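# Move six bottles from cart into fridge, close door

## Task

Carry all six bottles from the cart into the refrigerator so each one stands upright there, and afterwards close the refrigerator door fully. The task fails if a glass bottle drops any real distance, if the door is swung open or closed violently, or if the robot topples or is left leaning. When finished, release everything and move the robot away.

## Robot and tools

ROBOT. TidyBot++: a mobile base (0.54 m long, 0.50 m wide, 0.38 m high) on four powered casters, carrying a single seven-joint arm that ends in a two-finger gripper. The shoulder sits 0.12 m ahead of the base centre and 0.68 m above the floor. Segments: upper arm 0.42 m, forearm 0.31 m, hand 0.31 m from wrist to the reported hand point. The arm begins folded with the hand aimed down. Two cameras: base_camera (fixed at the front of the base, about 0.34 m up, tilted down; image 644x364) and wrist_camera (fisheye riding on the hand, looking along it; image 644x476).

FRAMES. Base frame: origin on the floor below the base centre, x ahead, y to the left, z up, in metres. hand_pose and "target" use this frame; the hand point lies midway between the finger pads, its z axis runs out along the fingers and the fingers close along its y axis. The odometry frame is where the base frame was when the scene began; base_odometry reports x, y and heading (rad, left positive, -3.142 to 3.142) from wheel turns only, so slip shows up as travel. base_tilt gives lean in degrees, forward and right positive.

move. One action per call, built from "base", "joints", "target" (any combination) plus optional "speeds"; "cameras" and "blocking" are extras. Motions start together.
- base: an object holding any of translate_m (metres, forward positive, -2 to 2), strafe_m (metres, left positive, -2 to 2), rotate_rad (radians, counter-clockwise from above positive, -6.3 to 6.3). These are offsets measured from where the base stood at its last reported state (or where it is now if a move was still running), along its axes at that moment.
- joints: an object of absolute targets by name. joint_1_rad to joint_7_rad in radians; joint_2_rad limited to -2.249..2.249, joint_4_rad to -2.579..2.579, joint_6_rad to -2.099..2.099; joints 1, 3, 5, 7 are unlimited but travel the shorter way, so send steps below half a turn. Signs: joint_1_rad positive turns the arm clockwise seen from above (opposite to heading); joint_2_rad 0 is upper arm vertical, positive tips it forward; with joint_3_rad at 3.14, negative joint_4_rad bends the forearm forward; negative joint_6_rad bends the hand forward; with the hand down, positive joint_7_rad turns it counter-clockwise from above, and at 1.57 the fingers part left/right. gripper_pos is 0 (open, pads about 85 mm apart) to 1 (closed); gap is roughly 85 x (1 - gripper_pos) mm.
- target: one list of seven numbers [x, y, z, qw, qx, qy, qz], an absolute hand pose in the base frame (metres, then unit quaternion), exactly as hand_pose prints it. Alongside it, "joints" may hold gripper_pos only, otherwise the call is refused.
- speeds: optional caps for this action only: translate_m and strafe_m 0.05 to 0.5 m/s (for a combined drive give the cap under just one of them), rotate_rad 0.1 to 1.57 rad/s, gripper_pos.
- cameras: list from "base_camera", "wrist_camera", "all"; omitted or null means all, [] means none.
- blocking: true/omitted waits until everything is at rest; false returns in about half a second while motion continues. A later move overrides only what it names.
Unknown keys make a call invalid; out-of-range values get it refused, and then the later move/wait/finished_scene calls of that reply are skipped (also after an uncommanded stop).

wait: seconds from 0 to 10, optional cameras; commands nothing and returns the state; returns early once running moves settle. stop: brakes all your running motions and returns at rest. zoom_image: camera plus region [x0, y0, x1, y1] in image pixels, origin top-left, at most 504 by 504. read_manual: licence texts only. finished_scene: scene number; ends the scene for good.

RESULTS. Lines include base_odometry, base_tilt, joint_positions, hand_pose, hand_target (where the joint targets would place the hand), motor_effort (percent of maximum, peak of last action in brackets), base_status, joint_status, hand_status, "move" (done, or the worst status), "pictures" (camera order of the images), on_its_own (uncommanded behaviour), and "earlier move" for non-blocking moves. Status words: moving, done, off_target (rested short, may still push), not_followed (a check withheld the targets), stopped, contact_stop, time_out, torque_fault, limit_stop_at_motor_heat. Messages: "joint command not followed" with "cause:" (self-collision), "pose unreachable", "ARM HIT" (arm struck base or itself), MOTOR HOT and OVER-TEMPERATURE FAULT.

HAND BEHAVIOUR. hand_status is done within 10 mm and 2 degrees; most targets finish a few centimetres off. To fix, add (wanted position minus hand_pose) to the previous target. To keep the hand still, resend hand_target, not hand_pose. Held bottles make the arm sag; correct the same way and never command a joint to its current reading while loaded. An unreachable pose makes the arm wander up to 10 s then time_out. Hand aimed down reaches at most about 0.94 m above the floor, close to the base only. Low forward poses near the base can drive the arm into the base; nothing guards against that, and the arm does not avoid furniture.

AVOID. Dropping glass bottles, flinging the refrigerator door, driving or turning while the arm is caught on something high (tipping), reaching far out over nearby furniture from the folded pose, hard collisions that trip torque faults (the arm then freezes for 10 s), squeezing a bottle hard while it still rests on something, swinging a load fast, and long stretched holds that overheat motors. Release the grip and back away at the end.

Each tool is called after ">>>" in YAML: its name, and indented under it one key for each argument.

## Session

>>> move:

Scene clock: 0.00 s.
base_odometry: x=+0.000 y=+0.000 heading=+0.000
base_tilt: forward=+0.4 right=-0.4
base_status: not commanded
joint_positions: joint_1_rad=-0.034 joint_2_rad=-0.316 joint_3_rad=+3.139 joint_4_rad=-2.505 joint_5_rad=+0.038 joint_6_rad=-0.831 joint_7_rad=+1.575 gripper_pos=+0.000
joint_status: not commanded
motor_effort: joint_1_rad=+0 joint_2_rad=-3 joint_3_rad=+1 joint_4_rad=+12 joint_5_rad=+0 joint_6_rad=+1 joint_7_rad=+0
hand_pose: x=+0.2824 y=-0.0015 z=+0.5906 quat_wxyz=(+0.014, +0.998, +0.032, +0.061) (m; base frame)
hand_target: x=+0.2826 y=-0.0015 z=+0.5907 quat_wxyz=(+0.014, +0.998, +0.032, +0.061) (m; base frame)
hand_status: not commanded
pictures: base_camera, wrist_camera

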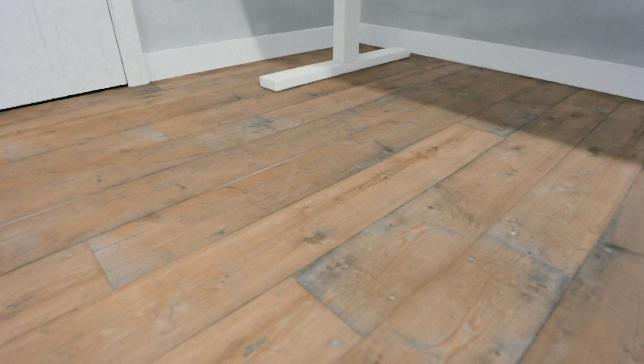

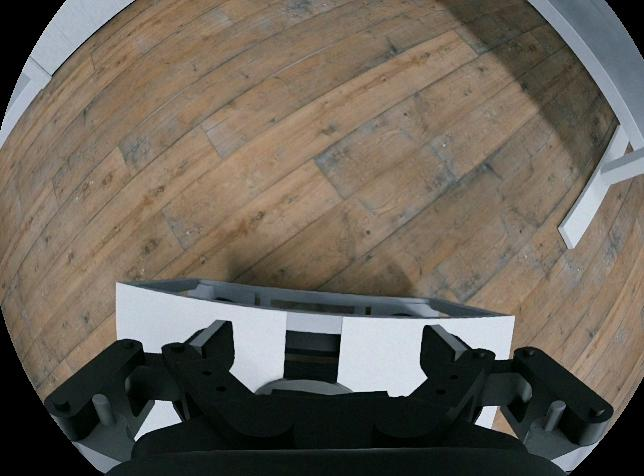

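>>> move:
  joints: {"joint_6_rad": 0.45}
  cameras: ["wrist_camera"]

>>> move:
  base: {"rotate_rad": 1.2}

>>> move:
  base: {"rotate_rad": 1.2}

>>> move:
  base: {"rotate_rad": 1.2}

>>> move:
  base: {"rotate_rad": 1.2}

Scene clock: 5.33 s.
move: done
base_odometry: x=+0.000 y=+0.000 heading=+0.000
base_tilt: forward=+0.3 right=-0.4
base_status: not commanded
joint_positions: joint_1_rad=-0.034 joint_2_rad=-0.316 joint_3_rad=+3.139 joint_4_rad=-2.505 joint_5_rad=+0.038 joint_6_rad=+0.399 joint_7_rad=+1.575 gripper_pos=+0.000
joint_status: all done
motor_effort: joint_1_rad=+0(1) joint_2_rad=-7(7) joint_3_rad=+1(1) joint_4_rad=+16(17) joint_5_rad=-1(2) joint_6_rad=+9(9) joint_7_rad=+1(1)
hand_pose: x=+0.5477 y=+0.0219 z=+0.8316 quat_wxyz=(-0.005, +0.780, +0.035, +0.625) (m; base frame)
hand_target: x=+0.5509 y=+0.0226 z=+0.8472 quat_wxyz=(-0.006, +0.763, +0.034, +0.645) (m; base frame)
hand_status: not commanded
pictures: wrist_camera
camera_calibration:
wrist_camera: T_world_to_cam=[[0.0280184, -0.996224, 0.0821783, -0.0672182], [-0.205125, -0.0861911, -0.974933, 0.979786], [0.978335, 0.0104592, -0.206766, -0.230849], [0, 0, 0, 1]] pos_world=[0.428709, 0.0198989, 0.913018]

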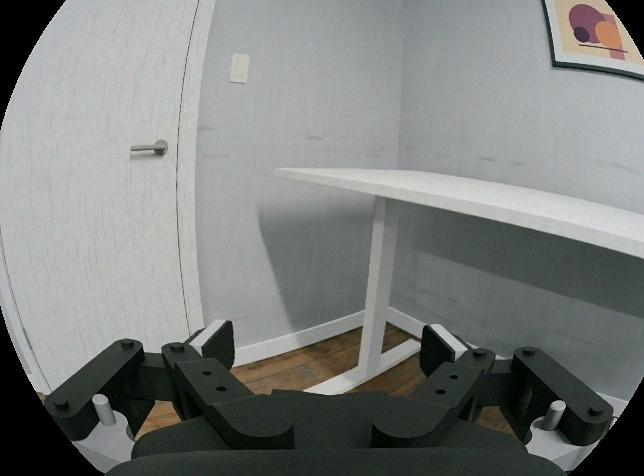

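Scene clock: 7.37 s.
move: done
base_odometry: x=+0.000 y=+0.000 heading=+1.200
base_tilt: forward=+0.4 right=-0.4
base_status: done
joint_positions: joint_1_rad=-0.035 joint_2_rad=-0.316 joint_3_rad=+3.138 joint_4_rad=-2.505 joint_5_rad=+0.038 joint_6_rad=+0.399 joint_7_rad=+1.575 gripper_pos=+0.000
joint_status: not commanded
motor_effort: joint_1_rad=+0(1) joint_2_rad=-7(8) joint_3_rad=+1(2) joint_4_rad=+17(17) joint_5_rad=-1(2) joint_6_rad=+9(9) joint_7_rad=+0(1)
hand_pose: x=+0.5477 y=+0.0222 z=+0.8316 quat_wxyz=(-0.005, +0.780, +0.035, +0.625) (m; base frame)
hand_target: x=+0.5509 y=+0.0226 z=+0.8472 quat_wxyz=(-0.006, +0.763, +0.034, +0.645) (m; base frame)
hand_status: not commanded
pictures: base_camera, wrist_camera
camera_calibration:
wrist_camera: T_world_to_cam=[[0.0286871, -0.996187, 0.0823874, -0.0674402], [-0.20506, -0.0865334, -0.974917, 0.979763], [0.978329, 0.0110732, -0.206761, -0.230844], [0, 0, 0, 1]] pos_world=[0.428687, 0.0201553, 0.913014]

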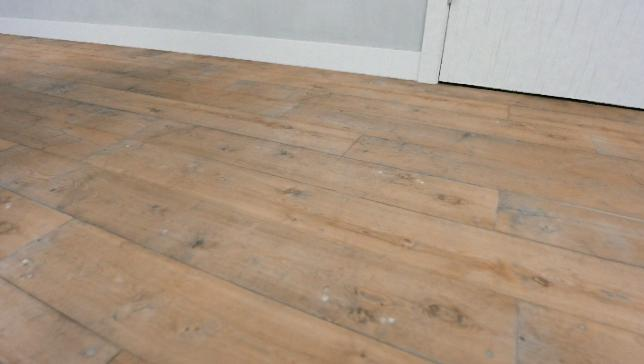

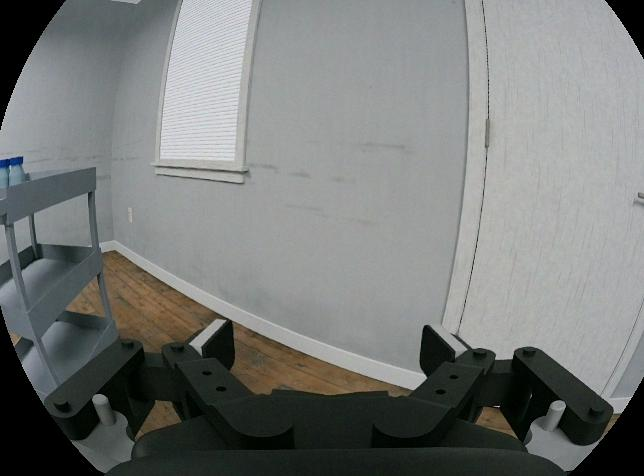

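Scene clock: 9.40 s.
move: done
base_odometry: x=+0.000 y=+0.000 heading=+2.399
base_tilt: forward=+0.4 right=-0.4
base_status: done
joint_positions: joint_1_rad=-0.035 joint_2_rad=-0.316 joint_3_rad=+3.138 joint_4_rad=-2.505 joint_5_rad=+0.038 joint_6_rad=+0.400 joint_7_rad=+1.575 gripper_pos=+0.000
joint_status: not commanded
motor_effort: joint_1_rad=+1(1) joint_2_rad=-7(8) joint_3_rad=+1(2) joint_4_rad=+17(17) joint_5_rad=-1(1) joint_6_rad=+9(9) joint_7_rad=+0(1)
hand_pose: x=+0.5476 y=+0.0224 z=+0.8317 quat_wxyz=(-0.005, +0.779, +0.035, +0.625) (m; base frame)
hand_target: x=+0.5509 y=+0.0226 z=+0.8472 quat_wxyz=(-0.006, +0.763, +0.034, +0.645) (m; base frame)
hand_status: not commanded
pictures: base_camera, wrist_camera
camera_calibration:
wrist_camera: T_world_to_cam=[[0.0290177, -0.996169, 0.0824947, -0.0675518], [-0.204968, -0.0867057, -0.974921, 0.979748], [0.978338, 0.0113812, -0.206699, -0.230899], [0, 0, 0, 1]] pos_world=[0.428674, 0.0202846, 0.913023]

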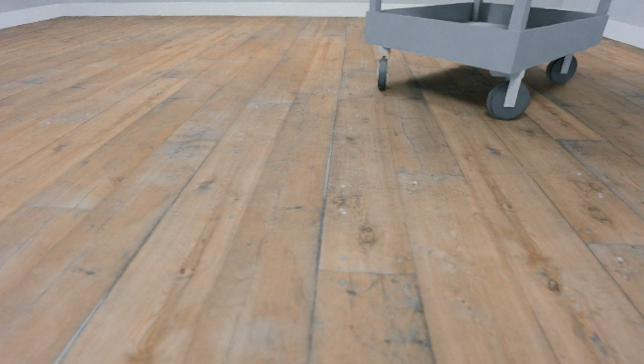

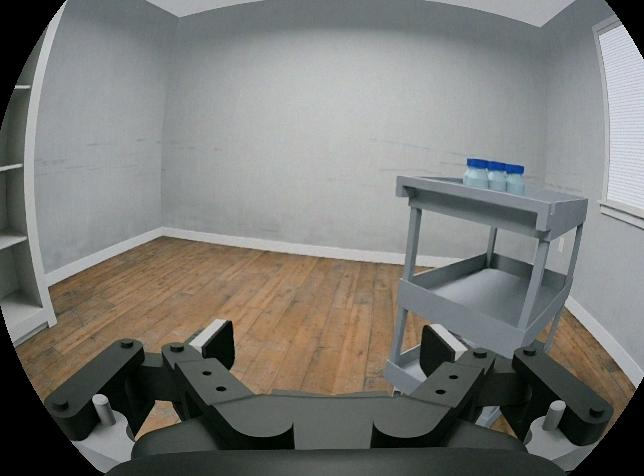

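Scene clock: 11.43 s.
move: done
base_odometry: x=+0.000 y=+0.000 heading=-2.684
base_tilt: forward=+0.4 right=-0.4
base_status: done
joint_positions: joint_1_rad=-0.035 joint_2_rad=-0.316 joint_3_rad=+3.138 joint_4_rad=-2.505 joint_5_rad=+0.038 joint_6_rad=+0.400 joint_7_rad=+1.575 gripper_pos=+0.000
joint_status: not commanded
motor_effort: joint_1_rad=+1(2) joint_2_rad=-7(8) joint_3_rad=+1(2) joint_4_rad=+16(17) joint_5_rad=-1(1) joint_6_rad=+9(9) joint_7_rad=+0(1)
hand_pose: x=+0.5476 y=+0.0225 z=+0.8317 quat_wxyz=(-0.005, +0.779, +0.035, +0.625) (m; base frame)
hand_target: x=+0.5509 y=+0.0226 z=+0.8472 quat_wxyz=(-0.006, +0.763, +0.034, +0.645) (m; base frame)
hand_status: not commanded
pictures: base_camera, wrist_camera
camera_calibration:
wrist_camera: T_world_to_cam=[[0.0292371, -0.996157, 0.0825656, -0.0676254], [-0.204887, -0.0868194, -0.974928, 0.979737], [0.978349, 0.0115874, -0.206638, -0.230954], [0, 0, 0, 1]] pos_world=[0.428666, 0.0203709, 0.913032]

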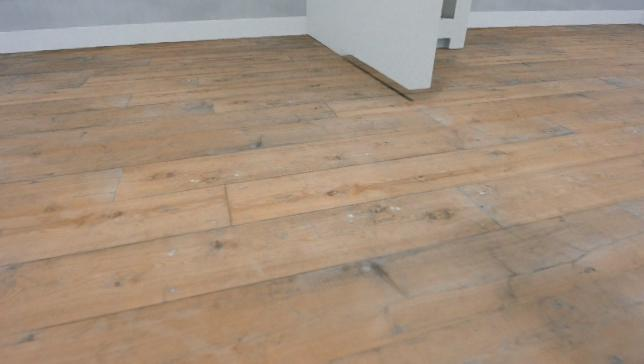

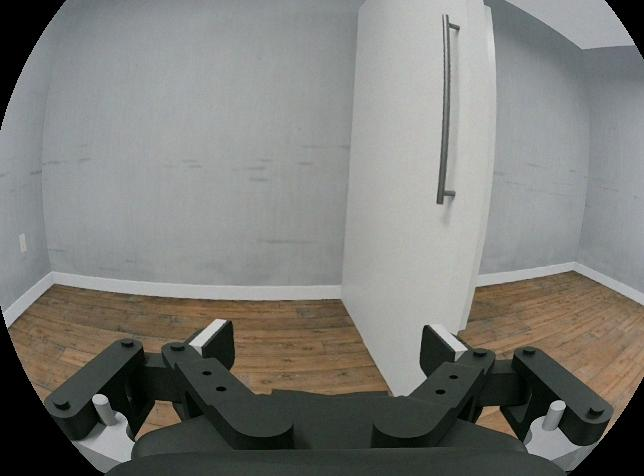

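Scene clock: 13.47 s.
move: done
base_odometry: x=+0.000 y=+0.000 heading=-1.484
base_tilt: forward=+0.4 right=-0.4
base_status: done
joint_positions: joint_1_rad=-0.035 joint_2_rad=-0.316 joint_3_rad=+3.138 joint_4_rad=-2.505 joint_5_rad=+0.038 joint_6_rad=+0.400 joint_7_rad=+1.575 gripper_pos=+0.000
joint_status: not commanded
motor_effort: joint_1_rad=+0(1) joint_2_rad=-7(8) joint_3_rad=+1(2) joint_4_rad=+16(17) joint_5_rad=+0(1) joint_6_rad=+8(9) joint_7_rad=+0(1)
hand_pose: x=+0.5476 y=+0.0226 z=+0.8317 quat_wxyz=(-0.005, +0.779, +0.035, +0.625) (m; base frame)
hand_target: x=+0.5509 y=+0.0226 z=+0.8472 quat_wxyz=(-0.006, +0.763, +0.034, +0.645) (m; base frame)
hand_status: not commanded
pictures: base_camera, wrist_camera
camera_calibration:
wrist_camera: T_world_to_cam=[[0.029373, -0.996149, 0.0826092, -0.0676705], [-0.204814, -0.0868893, -0.974937, 0.979729], [0.97836, 0.0117173, -0.206577, -0.231009], [0, 0, 0, 1]] pos_world=[0.42866, 0.0204249, 0.913043]

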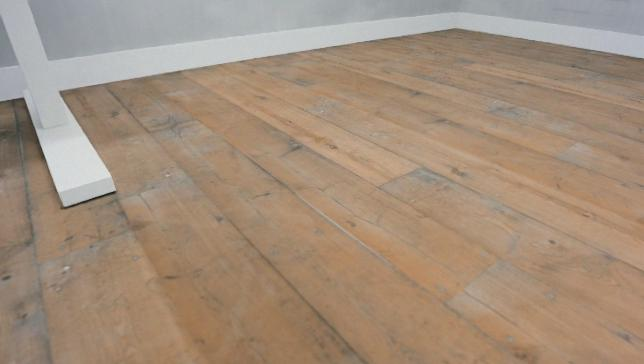

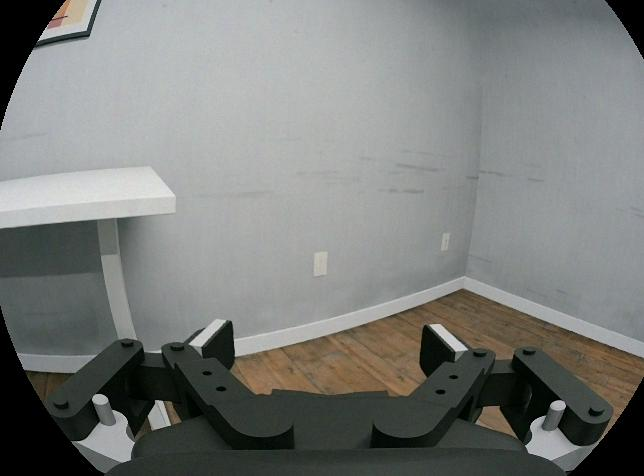

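>>> move:
  base: {"rotate_rad": -1.75}

Scene clock: 17.17 s.
move: done
base_odometry: x=+0.000 y=+0.000 heading=+3.049
base_tilt: forward=+0.3 right=-0.4
base_status: done
joint_positions: joint_1_rad=-0.034 joint_2_rad=-0.316 joint_3_rad=+3.139 joint_4_rad=-2.505 joint_5_rad=+0.038 joint_6_rad=+0.400 joint_7_rad=+1.575 gripper_pos=+0.000
joint_status: not commanded
motor_effort: joint_1_rad=+1(2) joint_2_rad=-7(8) joint_3_rad=+1(2) joint_4_rad=+16(18) joint_5_rad=+0(1) joint_6_rad=+8(9) joint_7_rad=+0(1)
hand_pose: x=+0.5477 y=+0.0222 z=+0.8317 quat_wxyz=(-0.005, +0.779, +0.035, +0.625) (m; base frame)
hand_target: x=+0.5509 y=+0.0226 z=+0.8472 quat_wxyz=(-0.006, +0.763, +0.034, +0.645) (m; base frame)
hand_status: not commanded
pictures: base_camera, wrist_camera
camera_calibration:
wrist_camera: T_world_to_cam=[[0.0285329, -0.996195, 0.0823527, -0.067395], [-0.204836, -0.0864649, -0.97497, 0.979754], [0.97838, 0.01095, -0.206524, -0.231071], [0, 0, 0, 1]] pos_world=[0.428687, 0.0201061, 0.913059]

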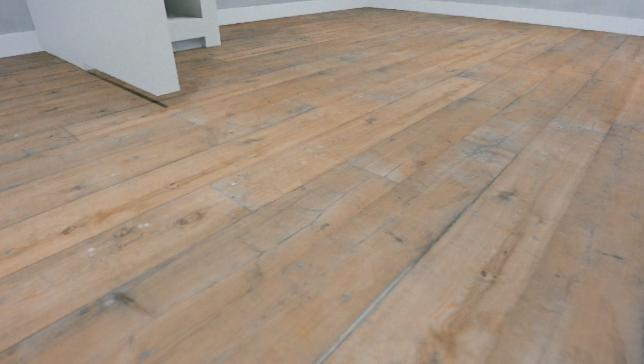

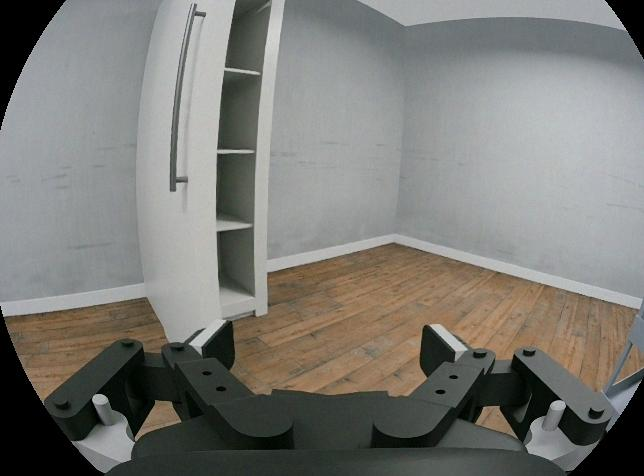

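>>> zoom_image:
  camera: "base_camera"
  region: [0, 0, 300, 170]

>>> zoom_image:
  camera: "wrist_camera"
  region: [100, 0, 340, 350]

Scaled by 1.680.

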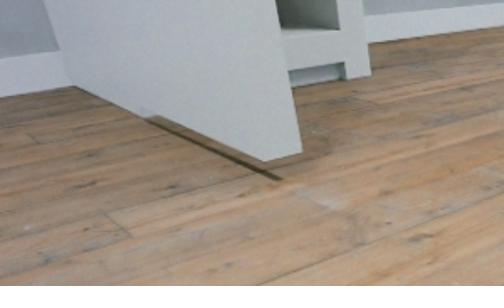

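Scaled by 1.440.

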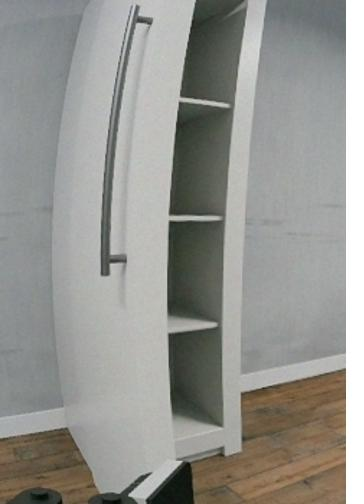

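>>> move:
  base: {"translate_m": 0.66, "strafe_m": -0.35, "rotate_rad": -1.34}

Scene clock: 45.07 s.
move: done
base_odometry: x=-0.625 y=+0.410 heading=+1.709
base_tilt: forward=+0.3 right=-0.4
base_status: done
joint_positions: joint_1_rad=-0.034 joint_2_rad=-0.316 joint_3_rad=+3.138 joint_4_rad=-2.505 joint_5_rad=+0.038 joint_6_rad=+0.401 joint_7_rad=+1.575 gripper_pos=+0.000
joint_status: not commanded
motor_effort: joint_1_rad=+0(2) joint_2_rad=-7(9) joint_3_rad=+1(3) joint_4_rad=+16(18) joint_5_rad=+0(2) joint_6_rad=+8(9) joint_7_rad=+0(1)
hand_pose: x=+0.5477 y=+0.0225 z=+0.8320 quat_wxyz=(-0.005, +0.779, +0.035, +0.626) (m; base frame)
hand_target: x=+0.5509 y=+0.0226 z=+0.8472 quat_wxyz=(-0.006, +0.763, +0.034, +0.645) (m; base frame)
hand_status: not commanded
pictures: base_camera, wrist_camera
camera_calibration:
wrist_camera: T_world_to_cam=[[0.0290952, -0.996164, 0.0825277, -0.0675708], [-0.203889, -0.0867413, -0.975144, 0.979695], [0.978562, 0.0115455, -0.205631, -0.231884], [0, 0, 0, 1]] pos_world=[0.428628, 0.0203457, 0.913238]

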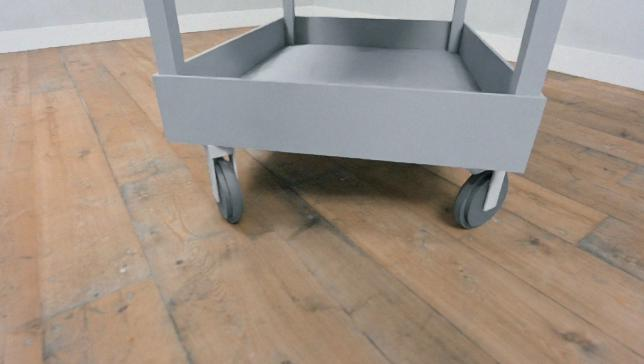

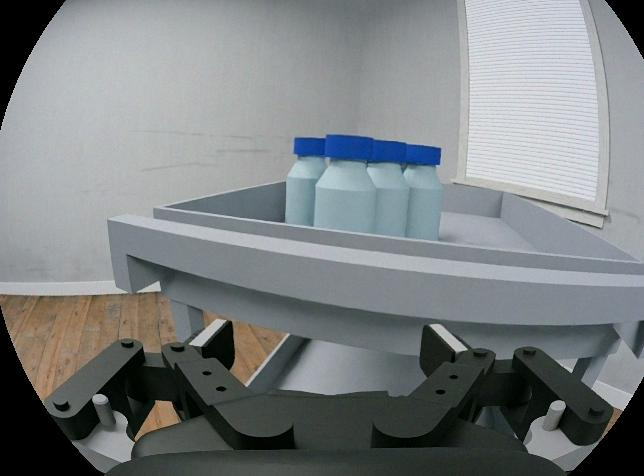

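>>> move:
  joints: {"joint_1_rad": 0.0, "joint_2_rad": -0.3, "joint_3_rad": 3.14, "joint_4_rad": -1.3, "joint_5_rad": 0.0, "joint_6_rad": -1.4, "joint_7_rad": 1.57}
  cameras: ["wrist_camera"]

>>> zoom_image:
  camera: "wrist_camera"
  region: [100, 0, 560, 476]

Scene clock: 52.07 s.
move: done
base_odometry: x=-0.625 y=+0.410 heading=+1.709
base_tilt: forward=+0.4 right=-0.4
base_status: not commanded
joint_positions: joint_1_rad=-0.021 joint_2_rad=-0.315 joint_3_rad=+3.138 joint_4_rad=-1.326 joint_5_rad=+0.038 joint_6_rad=-1.343 joint_7_rad=+1.575 gripper_pos=+0.000
joint_status: all done
motor_effort: joint_1_rad=+0(2) joint_2_rad=-6(10) joint_3_rad=+1(2) joint_4_rad=+15(20) joint_5_rad=+0(2) joint_6_rad=+7(10) joint_7_rad=+0(2)
hand_pose: x=+0.4756 y=-0.0012 z=+1.0292 quat_wxyz=(+0.016, +0.923, +0.010, +0.384) (m; base frame)
hand_target: x=+0.4694 y=+0.0021 z=+1.0241 quat_wxyz=(+0.000, +0.932, +0.000, +0.362) (m; base frame)
hand_status: not commanded
pictures: wrist_camera
camera_calibration:
wrist_camera: T_world_to_cam=[[0.00460792, -0.995703, 0.0924932, -0.103983], [-0.698915, -0.0693584, -0.711834, 1.11966], [0.71519, -0.0613648, -0.696231, 0.509607], [0, 0, 0, 1]] pos_world=[0.41856, 0.0053941, 1.16143]

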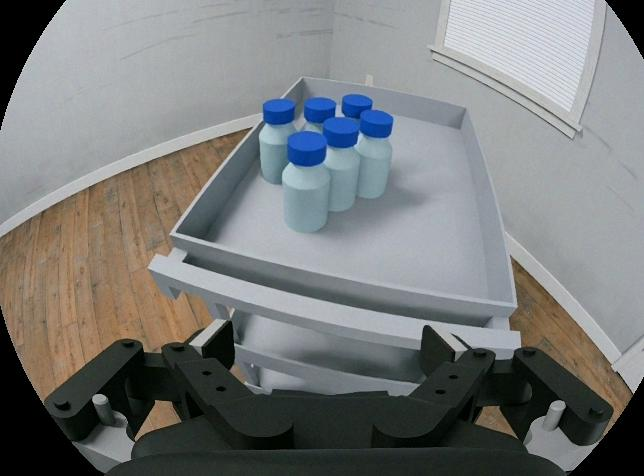

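Scaled by 1.059.

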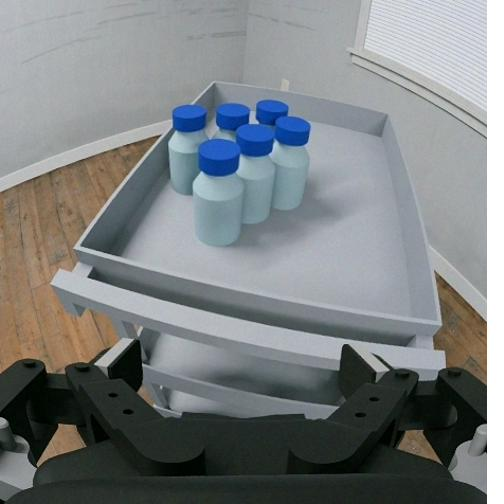

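>>> move:
  base: {"strafe_m": 0.8, "rotate_rad": -1.66}
  cameras: []

>>> move:
  base: {"strafe_m": 0.98}
  cameras: ["base_camera", "wrist_camera"]

Scene clock: 82.47 s.
move: done
base_odometry: x=-1.418 y=+0.300 heading=+0.048
base_tilt: forward=+0.4 right=-0.4
base_status: done
joint_positions: joint_1_rad=-0.016 joint_2_rad=-0.307 joint_3_rad=+3.138 joint_4_rad=-1.325 joint_5_rad=+0.038 joint_6_rad=-1.348 joint_7_rad=+1.575 gripper_pos=+0.000
joint_status: not commanded
motor_effort: joint_1_rad=+0(1) joint_2_rad=-6(8) joint_3_rad=+1(2) joint_4_rad=+15(17) joint_5_rad=+0(2) joint_6_rad=+6(7) joint_7_rad=+0(1)
hand_pose: x=+0.4773 y=-0.0028 z=+1.0259 quat_wxyz=(+0.016, +0.926, +0.008, +0.378) (m; base frame)
hand_target: x=+0.4694 y=+0.0021 z=+1.0241 quat_wxyz=(+0.000, +0.932, +0.000, +0.362) (m; base frame)
hand_status: not commanded
pictures: none
No camera images: "cameras" was empty.

Scene clock: 85.80 s.
move: done
base_odometry: x=-1.465 y=+1.278 heading=+0.048
base_tilt: forward=+0.4 right=-0.4
base_status: done
joint_positions: joint_1_rad=-0.015 joint_2_rad=-0.307 joint_3_rad=+3.138 joint_4_rad=-1.325 joint_5_rad=+0.038 joint_6_rad=-1.348 joint_7_rad=+1.575 gripper_pos=+0.000
joint_status: not commanded
motor_effort: joint_1_rad=-1(1) joint_2_rad=-7(8) joint_3_rad=+1(3) joint_4_rad=+15(17) joint_5_rad=+0(2) joint_6_rad=+7(7) joint_7_rad=+0(1)
hand_pose: x=+0.4773 y=-0.0032 z=+1.0259 quat_wxyz=(+0.016, +0.926, +0.007, +0.378) (m; base frame)
hand_target: x=+0.4694 y=+0.0021 z=+1.0241 quat_wxyz=(+0.000, +0.932, +0.000, +0.362) (m; base frame)
hand_status: not commanded
pictures: base_camera, wrist_camera
camera_calibration:
wrist_camera: T_world_to_cam=[[0.000113442, -0.995736, 0.092249, -0.103224], [-0.707546, -0.0652693, -0.703647, 1.1141], [0.706668, -0.0651905, -0.704536, 0.518489], [0, 0, 0, 1]] pos_world=[0.421891, 0.00373355, 1.15875]

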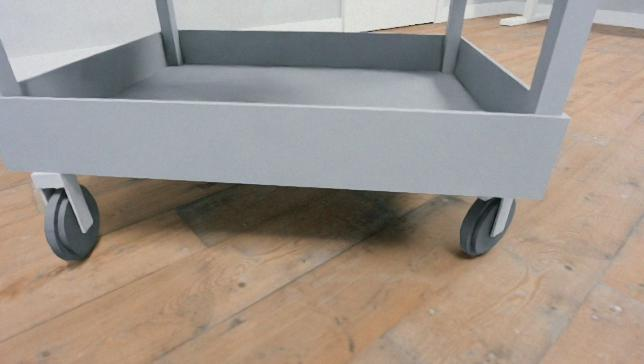

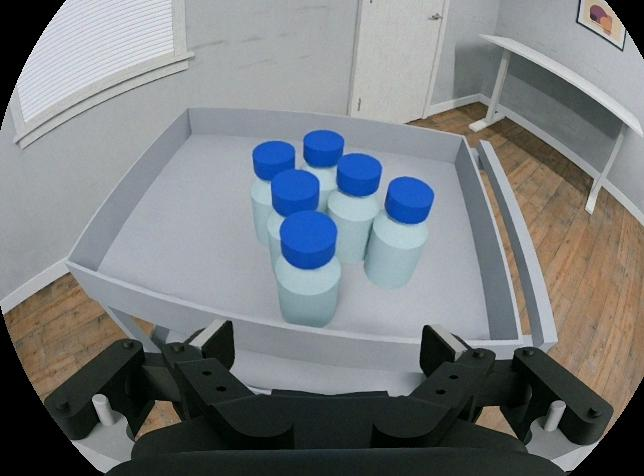

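>>> move:
  base: {"strafe_m": -0.23}
  joints: {"joint_1_rad": -0.436, "joint_2_rad": -0.38, "joint_3_rad": 3.14, "joint_4_rad": -2.283, "joint_5_rad": 0.0, "joint_6_rad": 0.158, "joint_7_rad": 1.57, "gripper_pos": 0.1}

Scene clock: 116.30 s.
move: done
base_odometry: x=-1.454 y=+1.049 heading=+0.048
base_tilt: forward=+0.4 right=-0.4
base_status: done
joint_positions: joint_1_rad=-0.416 joint_2_rad=-0.358 joint_3_rad=+3.140 joint_4_rad=-2.264 joint_5_rad=+0.038 joint_6_rad=+0.103 joint_7_rad=+1.575 gripper_pos=+0.100
joint_status: all done
motor_effort: joint_1_rad=+0(1) joint_2_rad=-8(10) joint_3_rad=+1(3) joint_4_rad=+18(20) joint_5_rad=+0(2) joint_6_rad=+8(9) joint_7_rad=+1(2)
hand_pose: x=+0.5315 y=+0.1860 z=+0.9010 quat_wxyz=(-0.117, +0.763, +0.180, +0.609) (m; base frame)
hand_target: x=+0.5239 y=+0.1910 z=+0.9161 quat_wxyz=(-0.140, +0.748, +0.166, +0.628) (m; base frame)
hand_status: not commanded
pictures: base_camera, wrist_camera
camera_calibration:
wrist_camera: T_world_to_cam=[[0.387771, -0.917649, 0.0869177, -0.119077], [-0.169231, -0.163569, -0.971909, 1.05083], [0.906088, 0.362169, -0.218721, -0.218649], [0, 0, 0, 1]] pos_world=[0.422122, 0.1418, 0.983835]

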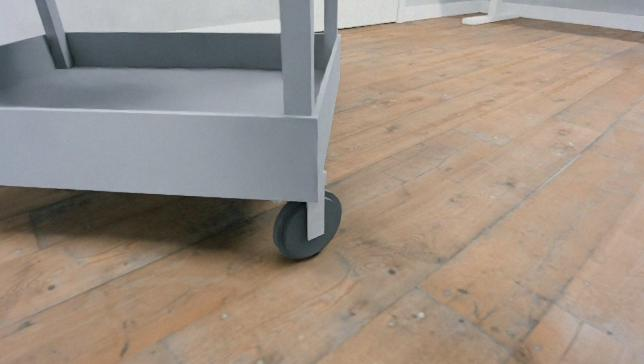

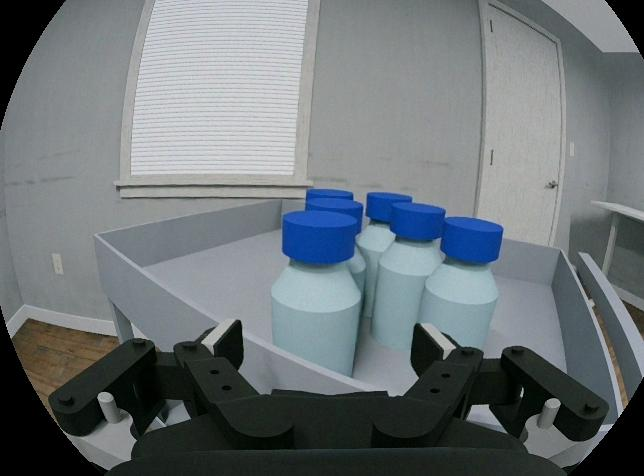

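>>> move:
  joints: {"joint_1_rad": -0.455, "joint_2_rad": -0.085, "joint_4_rad": -2.05, "joint_6_rad": 0.235}
  cameras: ["wrist_camera"]

Scene clock: 128.90 s.
move: done
base_odometry: x=-1.454 y=+1.049 heading=+0.048
base_tilt: forward=+0.3 right=-0.4
base_status: not commanded
joint_positions: joint_1_rad=-0.435 joint_2_rad=-0.094 joint_3_rad=+3.140 joint_4_rad=-2.079 joint_5_rad=+0.038 joint_6_rad=+0.181 joint_7_rad=+1.575 gripper_pos=+0.100
joint_status: all done
motor_effort: joint_1_rad=+0(1) joint_2_rad=-15(17) joint_3_rad=+1(1) joint_4_rad=+17(19) joint_5_rad=+0(1) joint_6_rad=+8(10) joint_7_rad=+0(1)
hand_pose: x=+0.6169 y=+0.2360 z=+0.9024 quat_wxyz=(-0.124, +0.762, +0.188, +0.608) (m; base frame)
hand_target: x=+0.6227 y=+0.2490 z=+0.9310 quat_wxyz=(-0.147, +0.741, +0.172, +0.632) (m; base frame)
hand_status: not commanded
pictures: wrist_camera
camera_calibration:
wrist_camera: T_world_to_cam=[[0.407417, -0.909238, 0.0854332, -0.119184], [-0.167255, -0.166256, -0.971795, 1.07408], [0.897796, 0.381636, -0.21981, -0.312307], [0, 0, 0, 1]] pos_world=[0.508591, 0.189393, 0.985322]

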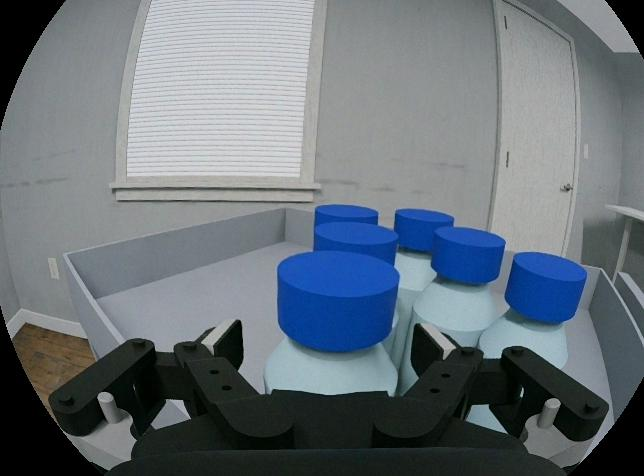

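>>> move:
  joints: {"joint_2_rad": -0.055, "joint_4_rad": -1.985, "joint_6_rad": 0.235}
  cameras: ["wrist_camera"]

Scene clock: 136.77 s.
move: done
base_odometry: x=-1.454 y=+1.049 heading=+0.048
base_tilt: forward=+0.4 right=-0.4
base_status: not commanded
joint_positions: joint_1_rad=-0.435 joint_2_rad=-0.072 joint_3_rad=+3.140 joint_4_rad=-2.008 joint_5_rad=+0.038 joint_6_rad=+0.187 joint_7_rad=+1.575 gripper_pos=+0.100
joint_status: all done
motor_effort: joint_1_rad=+0(1) joint_2_rad=-17(17) joint_3_rad=+1(1) joint_4_rad=+18(19) joint_5_rad=-1(1) joint_6_rad=+9(10) joint_7_rad=+1(1)
hand_pose: x=+0.6338 y=+0.2440 z=+0.9343 quat_wxyz=(-0.129, +0.745, +0.184, +0.629) (m; base frame)
hand_target: x=+0.6390 y=+0.2570 z=+0.9528 quat_wxyz=(-0.150, +0.730, +0.169, +0.645) (m; base frame)
hand_status: not commanded
pictures: wrist_camera
camera_calibration:
wrist_camera: T_world_to_cam=[[0.40342, -0.911119, 0.0843505, -0.117526], [-0.118154, -0.143284, -0.982603, 1.08268], [0.907354, 0.386436, -0.165457, -0.3816], [0, 0, 0, 1]] pos_world=[0.521583, 0.195516, 1.01062]

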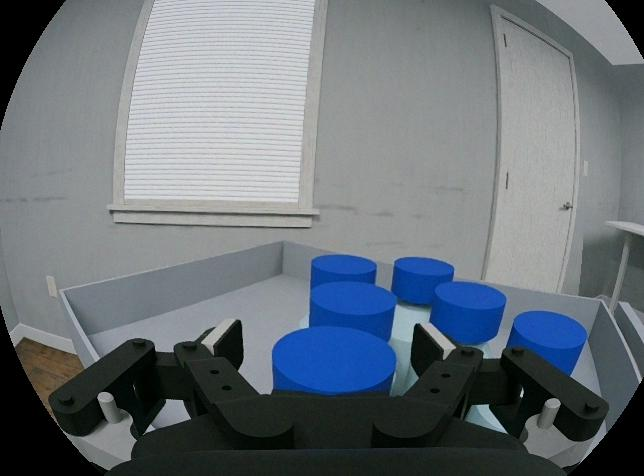

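>>> move:
  joints: {"joint_6_rad": 0.16}
  cameras: ["wrist_camera"]

Scene clock: 141.40 s.
move: done
base_odometry: x=-1.454 y=+1.049 heading=+0.048
base_tilt: forward=+0.3 right=-0.3
base_status: not commanded
joint_positions: joint_1_rad=-0.435 joint_2_rad=-0.070 joint_3_rad=+3.140 joint_4_rad=-2.007 joint_5_rad=+0.038 joint_6_rad=+0.153 joint_7_rad=+1.575 gripper_pos=+0.100
joint_status: all done
motor_effort: joint_1_rad=+0(1) joint_2_rad=-17(17) joint_3_rad=+1(1) joint_4_rad=+17(19) joint_5_rad=-1(1) joint_6_rad=+9(9) joint_7_rad=+0(1)
hand_pose: x=+0.6326 y=+0.2430 z=+0.9231 quat_wxyz=(-0.125, +0.756, +0.186, +0.615) (m; base frame)
hand_target: x=+0.6356 y=+0.2553 z=+0.9298 quat_wxyz=(-0.144, +0.754, +0.175, +0.617) (m; base frame)
hand_status: not commanded
pictures: wrist_camera
camera_calibration:
wrist_camera: T_world_to_cam=[[0.405089, -0.910273, 0.0854773, -0.119283], [-0.149856, -0.158333, -0.975948, 1.08896], [0.901913, 0.382536, -0.200549, -0.345122], [0, 0, 0, 1]] pos_world=[0.522777, 0.19586, 1.00375]

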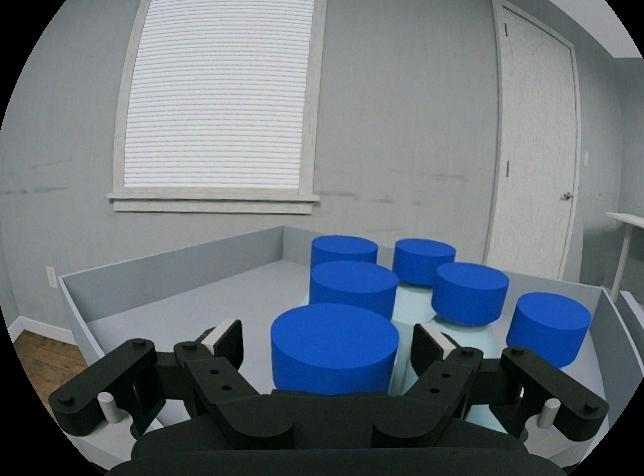

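>>> move:
  joints: {"gripper_pos": 0.6}
  cameras: ["wrist_camera"]

Scene clock: 145.40 s.
move: off_target
base_odometry: x=-1.454 y=+1.049 heading=+0.048
base_tilt: forward=+0.4 right=-0.4
base_status: not commanded
joint_positions: joint_1_rad=-0.435 joint_2_rad=-0.070 joint_3_rad=+3.140 joint_4_rad=-2.007 joint_5_rad=+0.038 joint_6_rad=+0.153 joint_7_rad=+1.575 gripper_pos=+0.432
joint_status: gripper_pos off_target (ended at +0.432, target +0.600)
motor_effort: joint_1_rad=+0(1) joint_2_rad=-14(17) joint_3_rad=+1(1) joint_4_rad=+18(19) joint_5_rad=+0(1) joint_6_rad=+9(9) joint_7_rad=+0(1)
hand_pose: x=+0.6326 y=+0.2431 z=+0.9233 quat_wxyz=(-0.125, +0.756, +0.186, +0.615) (m; base frame)
hand_target: x=+0.6356 y=+0.2553 z=+0.9298 quat_wxyz=(-0.144, +0.754, +0.175, +0.617) (m; base frame)
hand_status: not commanded
pictures: wrist_camera
camera_calibration:
wrist_camera: T_world_to_cam=[[0.405124, -0.910258, 0.0854731, -0.119283], [-0.149639, -0.158245, -0.975995, 1.08899], [0.901933, 0.382609, -0.200319, -0.345376], [0, 0, 0, 1]] pos_world=[0.522787, 0.195894, 1.00386]

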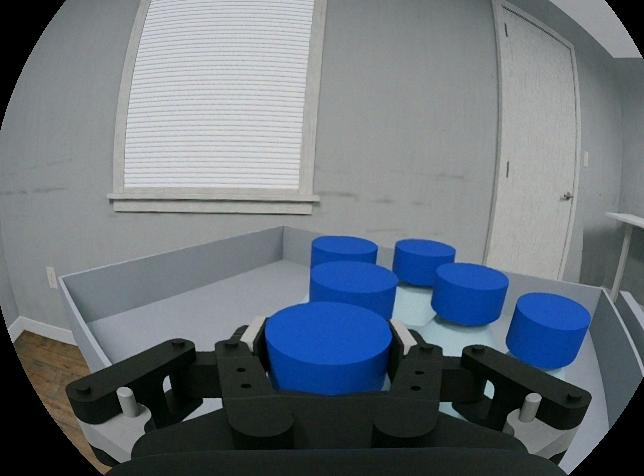

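>>> move:
  joints: {"joint_2_rad": -0.12, "joint_4_rad": -1.62, "joint_6_rad": -0.24}
  cameras: ["wrist_camera"]

Scene clock: 150.50 s.
move: done
base_odometry: x=-1.454 y=+1.049 heading=+0.048
base_tilt: forward=+0.4 right=-0.4
base_status: not commanded
joint_positions: joint_1_rad=-0.439 joint_2_rad=-0.078 joint_3_rad=+3.140 joint_4_rad=-1.671 joint_5_rad=+0.038 joint_6_rad=-0.197 joint_7_rad=+1.575 gripper_pos=+0.432
joint_status: all done
motor_effort: joint_1_rad=+1(2) joint_2_rad=-20(21) joint_3_rad=+2(2) joint_4_rad=+23(26) joint_5_rad=+0(1) joint_6_rad=+12(15) joint_7_rad=+1(1)
hand_pose: x=+0.6488 y=+0.2489 z=+1.0266 quat_wxyz=(-0.121, +0.758, +0.184, +0.614) (m; base frame)
hand_target: x=+0.6300 y=+0.2526 z=+1.0694 quat_wxyz=(-0.146, +0.745, +0.173, +0.628) (m; base frame)
hand_status: not commanded
pictures: wrist_camera
camera_calibration:
wrist_camera: T_world_to_cam=[[0.39769, -0.913275, 0.088155, -0.126521], [-0.155231, -0.161667, -0.97456, 1.19623], [0.904293, 0.373888, -0.206062, -0.334985], [0, 0, 0, 1]] pos_world=[0.538933, 0.203089, 1.10793]

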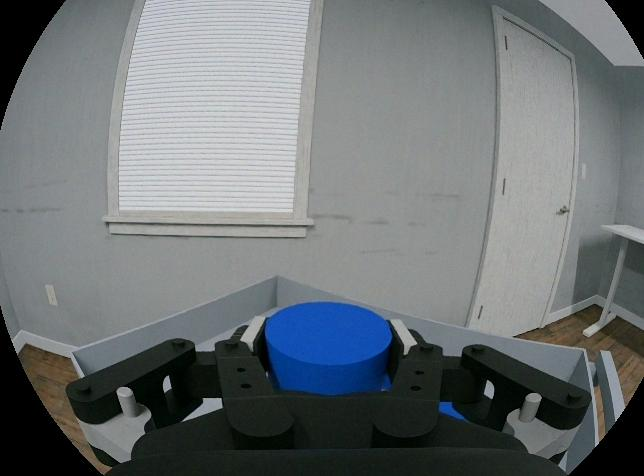

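>>> move:
  base: {"translate_m": -0.35}
  cameras: []

>>> move:
  base: {"translate_m": 0.42, "strafe_m": -0.79, "rotate_rad": -2.4}
  joints: {"joint_1_rad": 0.0, "joint_2_rad": -0.54, "joint_4_rad": -1.87, "joint_6_rad": -0.4}

Scene clock: 157.60 s.
move: done
base_odometry: x=-1.804 y=+1.032 heading=+0.048
base_tilt: forward=+0.3 right=-0.4
base_status: done
joint_positions: joint_1_rad=-0.442 joint_2_rad=-0.089 joint_3_rad=+3.140 joint_4_rad=-1.669 joint_5_rad=+0.038 joint_6_rad=-0.203 joint_7_rad=+1.575 gripper_pos=+0.432
joint_status: not commanded
motor_effort: joint_1_rad=+0(1) joint_2_rad=-20(25) joint_3_rad=+1(2) joint_4_rad=+23(23) joint_5_rad=+0(1) joint_6_rad=+11(13) joint_7_rad=+0(1)
hand_pose: x=+0.6446 y=+0.2485 z=+1.0321 quat_wxyz=(-0.123, +0.756, +0.184, +0.616) (m; base frame)
hand_target: x=+0.6300 y=+0.2526 z=+1.0694 quat_wxyz=(-0.146, +0.745, +0.173, +0.628) (m; base frame)
hand_status: not commanded
pictures: none
No camera images: "cameras" was empty.

Scene clock: 161.00 s.
move: done
base_odometry: x=-1.346 y=+0.263 heading=-2.352
base_tilt: forward=+0.4 right=-0.4
base_status: done
joint_positions: joint_1_rad=-0.015 joint_2_rad=-0.512 joint_3_rad=+3.150 joint_4_rad=-1.870 joint_5_rad=+0.038 joint_6_rad=-0.359 joint_7_rad=+1.575 gripper_pos=+0.432
joint_status: all done
motor_effort: joint_1_rad=+0(5) joint_2_rad=-6(22) joint_3_rad=+1(7) joint_4_rad=+22(24) joint_5_rad=-1(1) joint_6_rad=+12(13) joint_7_rad=+0(1)
hand_pose: x=+0.5284 y=-0.0012 z=+1.0697 quat_wxyz=(+0.014, +0.757, +0.012, +0.654) (m; base frame)
hand_target: x=+0.5153 y=+0.0022 z=+1.0683 quat_wxyz=(+0.000, +0.761, +0.000, +0.649) (m; base frame)
hand_status: not commanded
pictures: base_camera, wrist_camera
camera_calibration:
wrist_camera: T_world_to_cam=[[-0.0346662, -0.996146, 0.0805729, -0.0744546], [-0.137519, -0.0750998, -0.987648, 1.18384], [0.989892, -0.0453183, -0.134386, -0.246092], [0, 0, 0, 1]] pos_world=[0.403824, 0.0035862, 1.14215]

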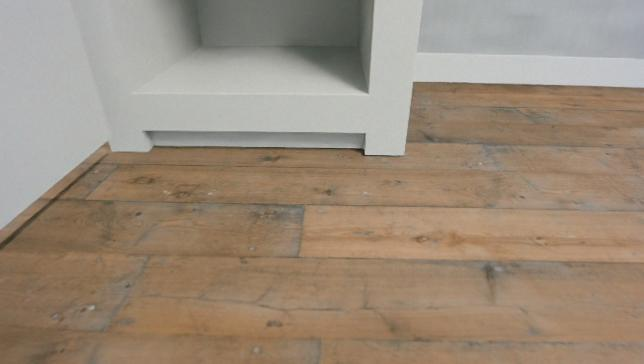

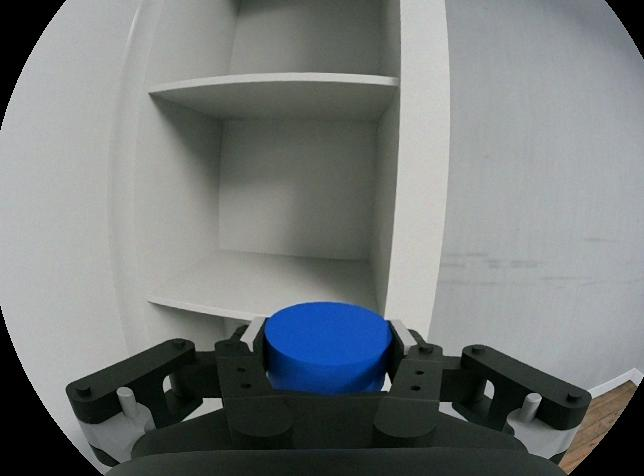

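>>> move:
  base: {"translate_m": 0.246, "strafe_m": 0.101, "rotate_rad": -0.093}
  joints: {"joint_1_rad": -0.2705, "joint_2_rad": 0.02, "joint_4_rad": -1.46, "joint_6_rad": -0.19}

Scene clock: 181.30 s.
move: done
base_odometry: x=-1.447 y=+0.017 heading=-2.445
base_tilt: forward=+0.3 right=-0.4
base_status: done
joint_positions: joint_1_rad=-0.253 joint_2_rad=+0.033 joint_3_rad=+3.148 joint_4_rad=-1.510 joint_5_rad=+0.038 joint_6_rad=-0.259 joint_7_rad=+1.575 gripper_pos=+0.432
joint_status: all done
motor_effort: joint_1_rad=+0(2) joint_2_rad=-24(27) joint_3_rad=+1(2) joint_4_rad=+22(23) joint_5_rad=-1(1) joint_6_rad=+12(13) joint_7_rad=+0(1)
hand_pose: x=+0.7314 y=+0.1526 z=+1.0400 quat_wxyz=(-0.060, +0.776, +0.109, +0.618) (m; base frame)
hand_target: x=+0.7266 y=+0.1709 z=+1.1001 quat_wxyz=(-0.091, +0.735, +0.100, +0.665) (m; base frame)
hand_status: not commanded
pictures: base_camera, wrist_camera
camera_calibration:
wrist_camera: T_world_to_cam=[[0.212756, -0.973091, 0.0884747, -0.104502], [-0.195028, -0.131017, -0.972008, 1.22826], [0.957444, 0.189546, -0.217655, -0.369556], [0, 0, 0, 1]] pos_world=[0.615608, 0.129281, 1.12269]

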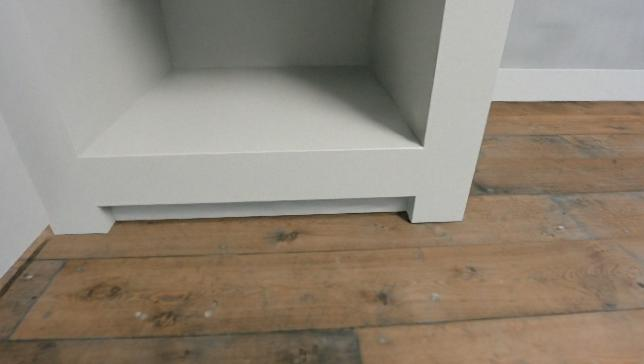

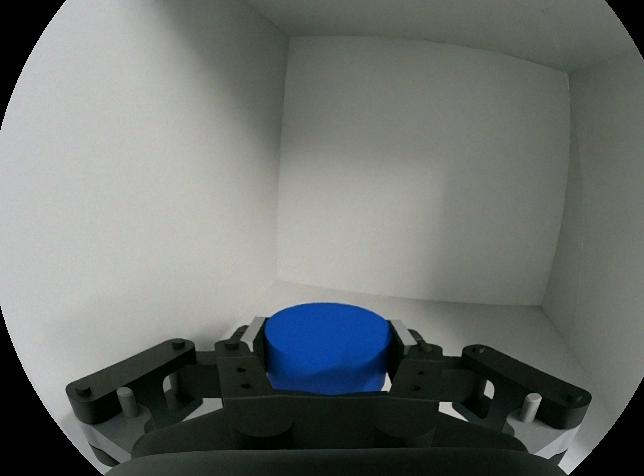

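>>> move:
  joints: {"joint_1_rad": -0.275, "joint_2_rad": 0.61, "joint_4_rad": -0.63, "joint_6_rad": -0.47}
  cameras: ["wrist_camera"]

Scene clock: 195.83 s.
move: done
base_odometry: x=-1.447 y=+0.017 heading=-2.445
base_tilt: forward=+0.4 right=-0.4
base_status: not commanded
joint_positions: joint_1_rad=-0.255 joint_2_rad=+0.626 joint_3_rad=+3.148 joint_4_rad=-0.685 joint_5_rad=+0.038 joint_6_rad=-0.427 joint_7_rad=+1.575 gripper_pos=+0.432
joint_status: all done
motor_effort: joint_1_rad=+0(1) joint_2_rad=-43(45) joint_3_rad=+1(1) joint_4_rad=+21(24) joint_5_rad=+0(1) joint_6_rad=+12(14) joint_7_rad=+0(1)
hand_pose: x=+0.9505 y=+0.2095 z=+1.0516 quat_wxyz=(-0.061, +0.756, +0.106, +0.643) (m; base frame)
hand_target: x=+0.9332 y=+0.2319 z=+1.0856 quat_wxyz=(-0.091, +0.747, +0.103, +0.650) (m; base frame)
hand_status: not commanded
pictures: wrist_camera
camera_calibration:
wrist_camera: T_world_to_cam=[[0.20372, -0.974991, 0.0888264, -0.0881602], [-0.134455, -0.117732, -0.983901, 1.24188], [0.969753, 0.188497, -0.155077, -0.664875], [0, 0, 0, 1]] pos_world=[0.829701, 0.18558, 1.12661]

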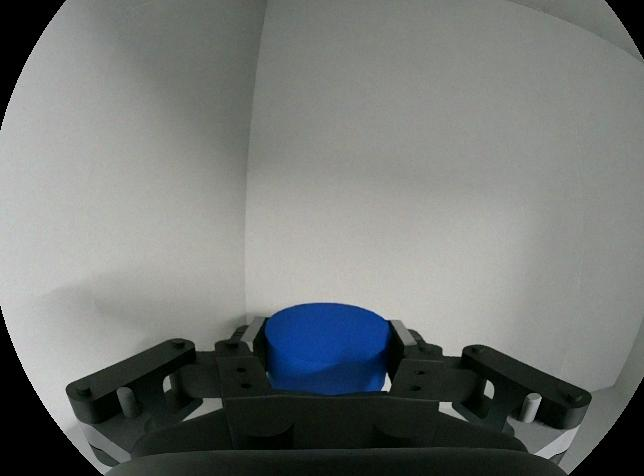

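>>> move:
  joints: {"joint_2_rad": 0.67}
  cameras: ["wrist_camera"]

Scene clock: 200.53 s.
move: done
base_odometry: x=-1.447 y=+0.017 heading=-2.445
base_tilt: forward=+0.4 right=-0.4
base_status: not commanded
joint_positions: joint_1_rad=-0.255 joint_2_rad=+0.653 joint_3_rad=+3.148 joint_4_rad=-0.664 joint_5_rad=+0.038 joint_6_rad=-0.428 joint_7_rad=+1.575 gripper_pos=+0.432
joint_status: all done
motor_effort: joint_1_rad=-1(2) joint_2_rad=-40(43) joint_3_rad=+0(1) joint_4_rad=+20(21) joint_5_rad=+0(1) joint_6_rad=+10(12) joint_7_rad=+0(1)
hand_pose: x=+0.9591 y=+0.2119 z=+1.0415 quat_wxyz=(-0.060, +0.758, +0.106, +0.641) (m; base frame)
hand_target: x=+0.9551 y=+0.2381 z=+1.0341 quat_wxyz=(-0.088, +0.767, +0.106, +0.627) (m; base frame)
hand_status: not commanded
pictures: wrist_camera
camera_calibration:
wrist_camera: T_world_to_cam=[[0.204454, -0.974803, 0.089209, -0.0877722], [-0.139892, -0.119296, -0.982954, 1.23801], [0.968829, 0.18849, -0.160757, -0.668522], [0, 0, 0, 1]] pos_world=[0.838816, 0.188138, 1.11726]

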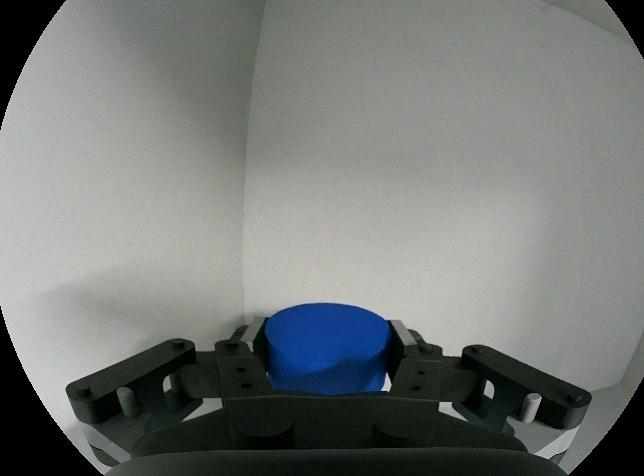

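>>> move:
  joints: {"joint_2_rad": 0.71, "joint_4_rad": -0.68}
  cameras: ["wrist_camera"]

Scene clock: 203.37 s.
move: done
base_odometry: x=-1.447 y=+0.017 heading=-2.445
base_tilt: forward=+0.3 right=-0.4
base_status: not commanded
joint_positions: joint_1_rad=-0.255 joint_2_rad=+0.654 joint_3_rad=+3.148 joint_4_rad=-0.664 joint_5_rad=+0.038 joint_6_rad=-0.428 joint_7_rad=+1.575 gripper_pos=+0.432
joint_status: all done
motor_effort: joint_1_rad=+0(1) joint_2_rad=-34(39) joint_3_rad=+0(1) joint_4_rad=+15(20) joint_5_rad=+0(1) joint_6_rad=+6(10) joint_7_rad=+1(1)
hand_pose: x=+0.9595 y=+0.2120 z=+1.0407 quat_wxyz=(-0.060, +0.758, +0.106, +0.640) (m; base frame)
hand_target: x=+0.9671 y=+0.2415 z=+0.9687 quat_wxyz=(-0.083, +0.794, +0.110, +0.592) (m; base frame)
hand_status: not commanded
pictures: wrist_camera
camera_calibration:
wrist_camera: T_world_to_cam=[[0.204533, -0.974782, 0.0892527, -0.0878103], [-0.140758, -0.119522, -0.982803, 1.238], [0.968686, 0.188453, -0.161655, -0.667904], [0, 0, 0, 1]] pos_world=[0.839209, 0.18824, 1.11658]

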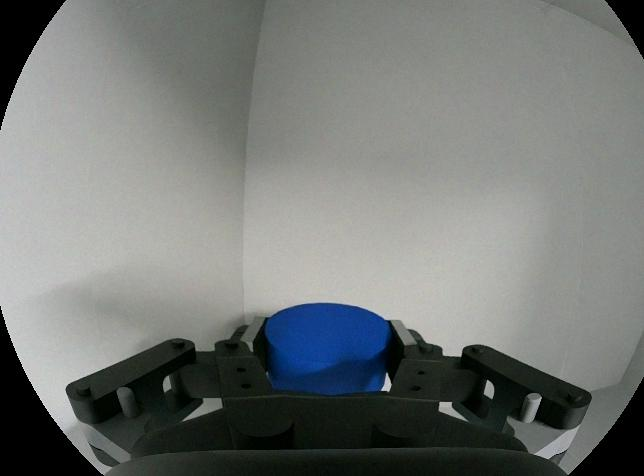

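>>> zoom_image:
  camera: "wrist_camera"
  region: [150, 260, 644, 476]

Scaled by 1.020.

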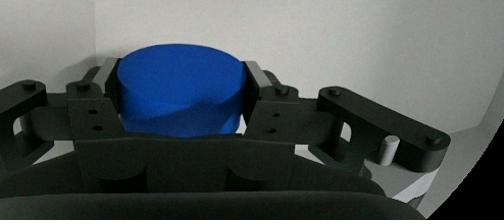

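>>> move:
  joints: {"joint_2_rad": 0.72, "joint_4_rad": -0.74}
  cameras: ["wrist_camera"]

Scene clock: 216.73 s.
move: off_target
base_odometry: x=-1.447 y=+0.017 heading=-2.445
base_tilt: forward=+0.4 right=-0.4
base_status: not commanded
joint_positions: joint_1_rad=-0.255 joint_2_rad=+0.652 joint_3_rad=+3.148 joint_4_rad=-0.668 joint_5_rad=+0.038 joint_6_rad=-0.427 joint_7_rad=+1.575 gripper_pos=+0.432
joint_status: joint_4_rad off_target (ended at -0.668, target -0.740); the others done
motor_effort: joint_1_rad=-2(2) joint_2_rad=-26(34) joint_3_rad=+0(0) joint_4_rad=+9(16) joint_5_rad=+0(1) joint_6_rad=+0(6) joint_7_rad=+1(1)
hand_pose: x=+0.9591 y=+0.2119 z=+1.0396 quat_wxyz=(-0.060, +0.759, +0.106, +0.639) (m; base frame)
hand_target: x=+0.9666 y=+0.2414 z=+0.9235 quat_wxyz=(-0.079, +0.814, +0.113, +0.564) (m; base frame)
hand_status: not commanded
pictures: wrist_camera
camera_calibration:
wrist_camera: T_world_to_cam=[[0.204728, -0.974733, 0.08934, -0.0880109], [-0.142685, -0.120017, -0.982465, 1.2384], [0.968363, 0.18839, -0.163651, -0.665359], [0, 0, 0, 1]] pos_world=[0.839029, 0.18819, 1.11566]

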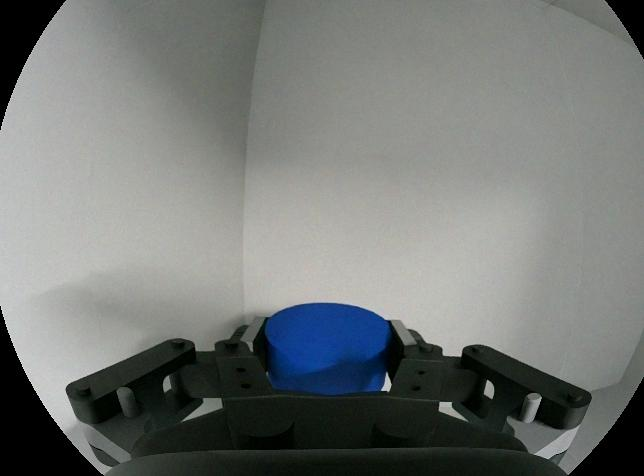

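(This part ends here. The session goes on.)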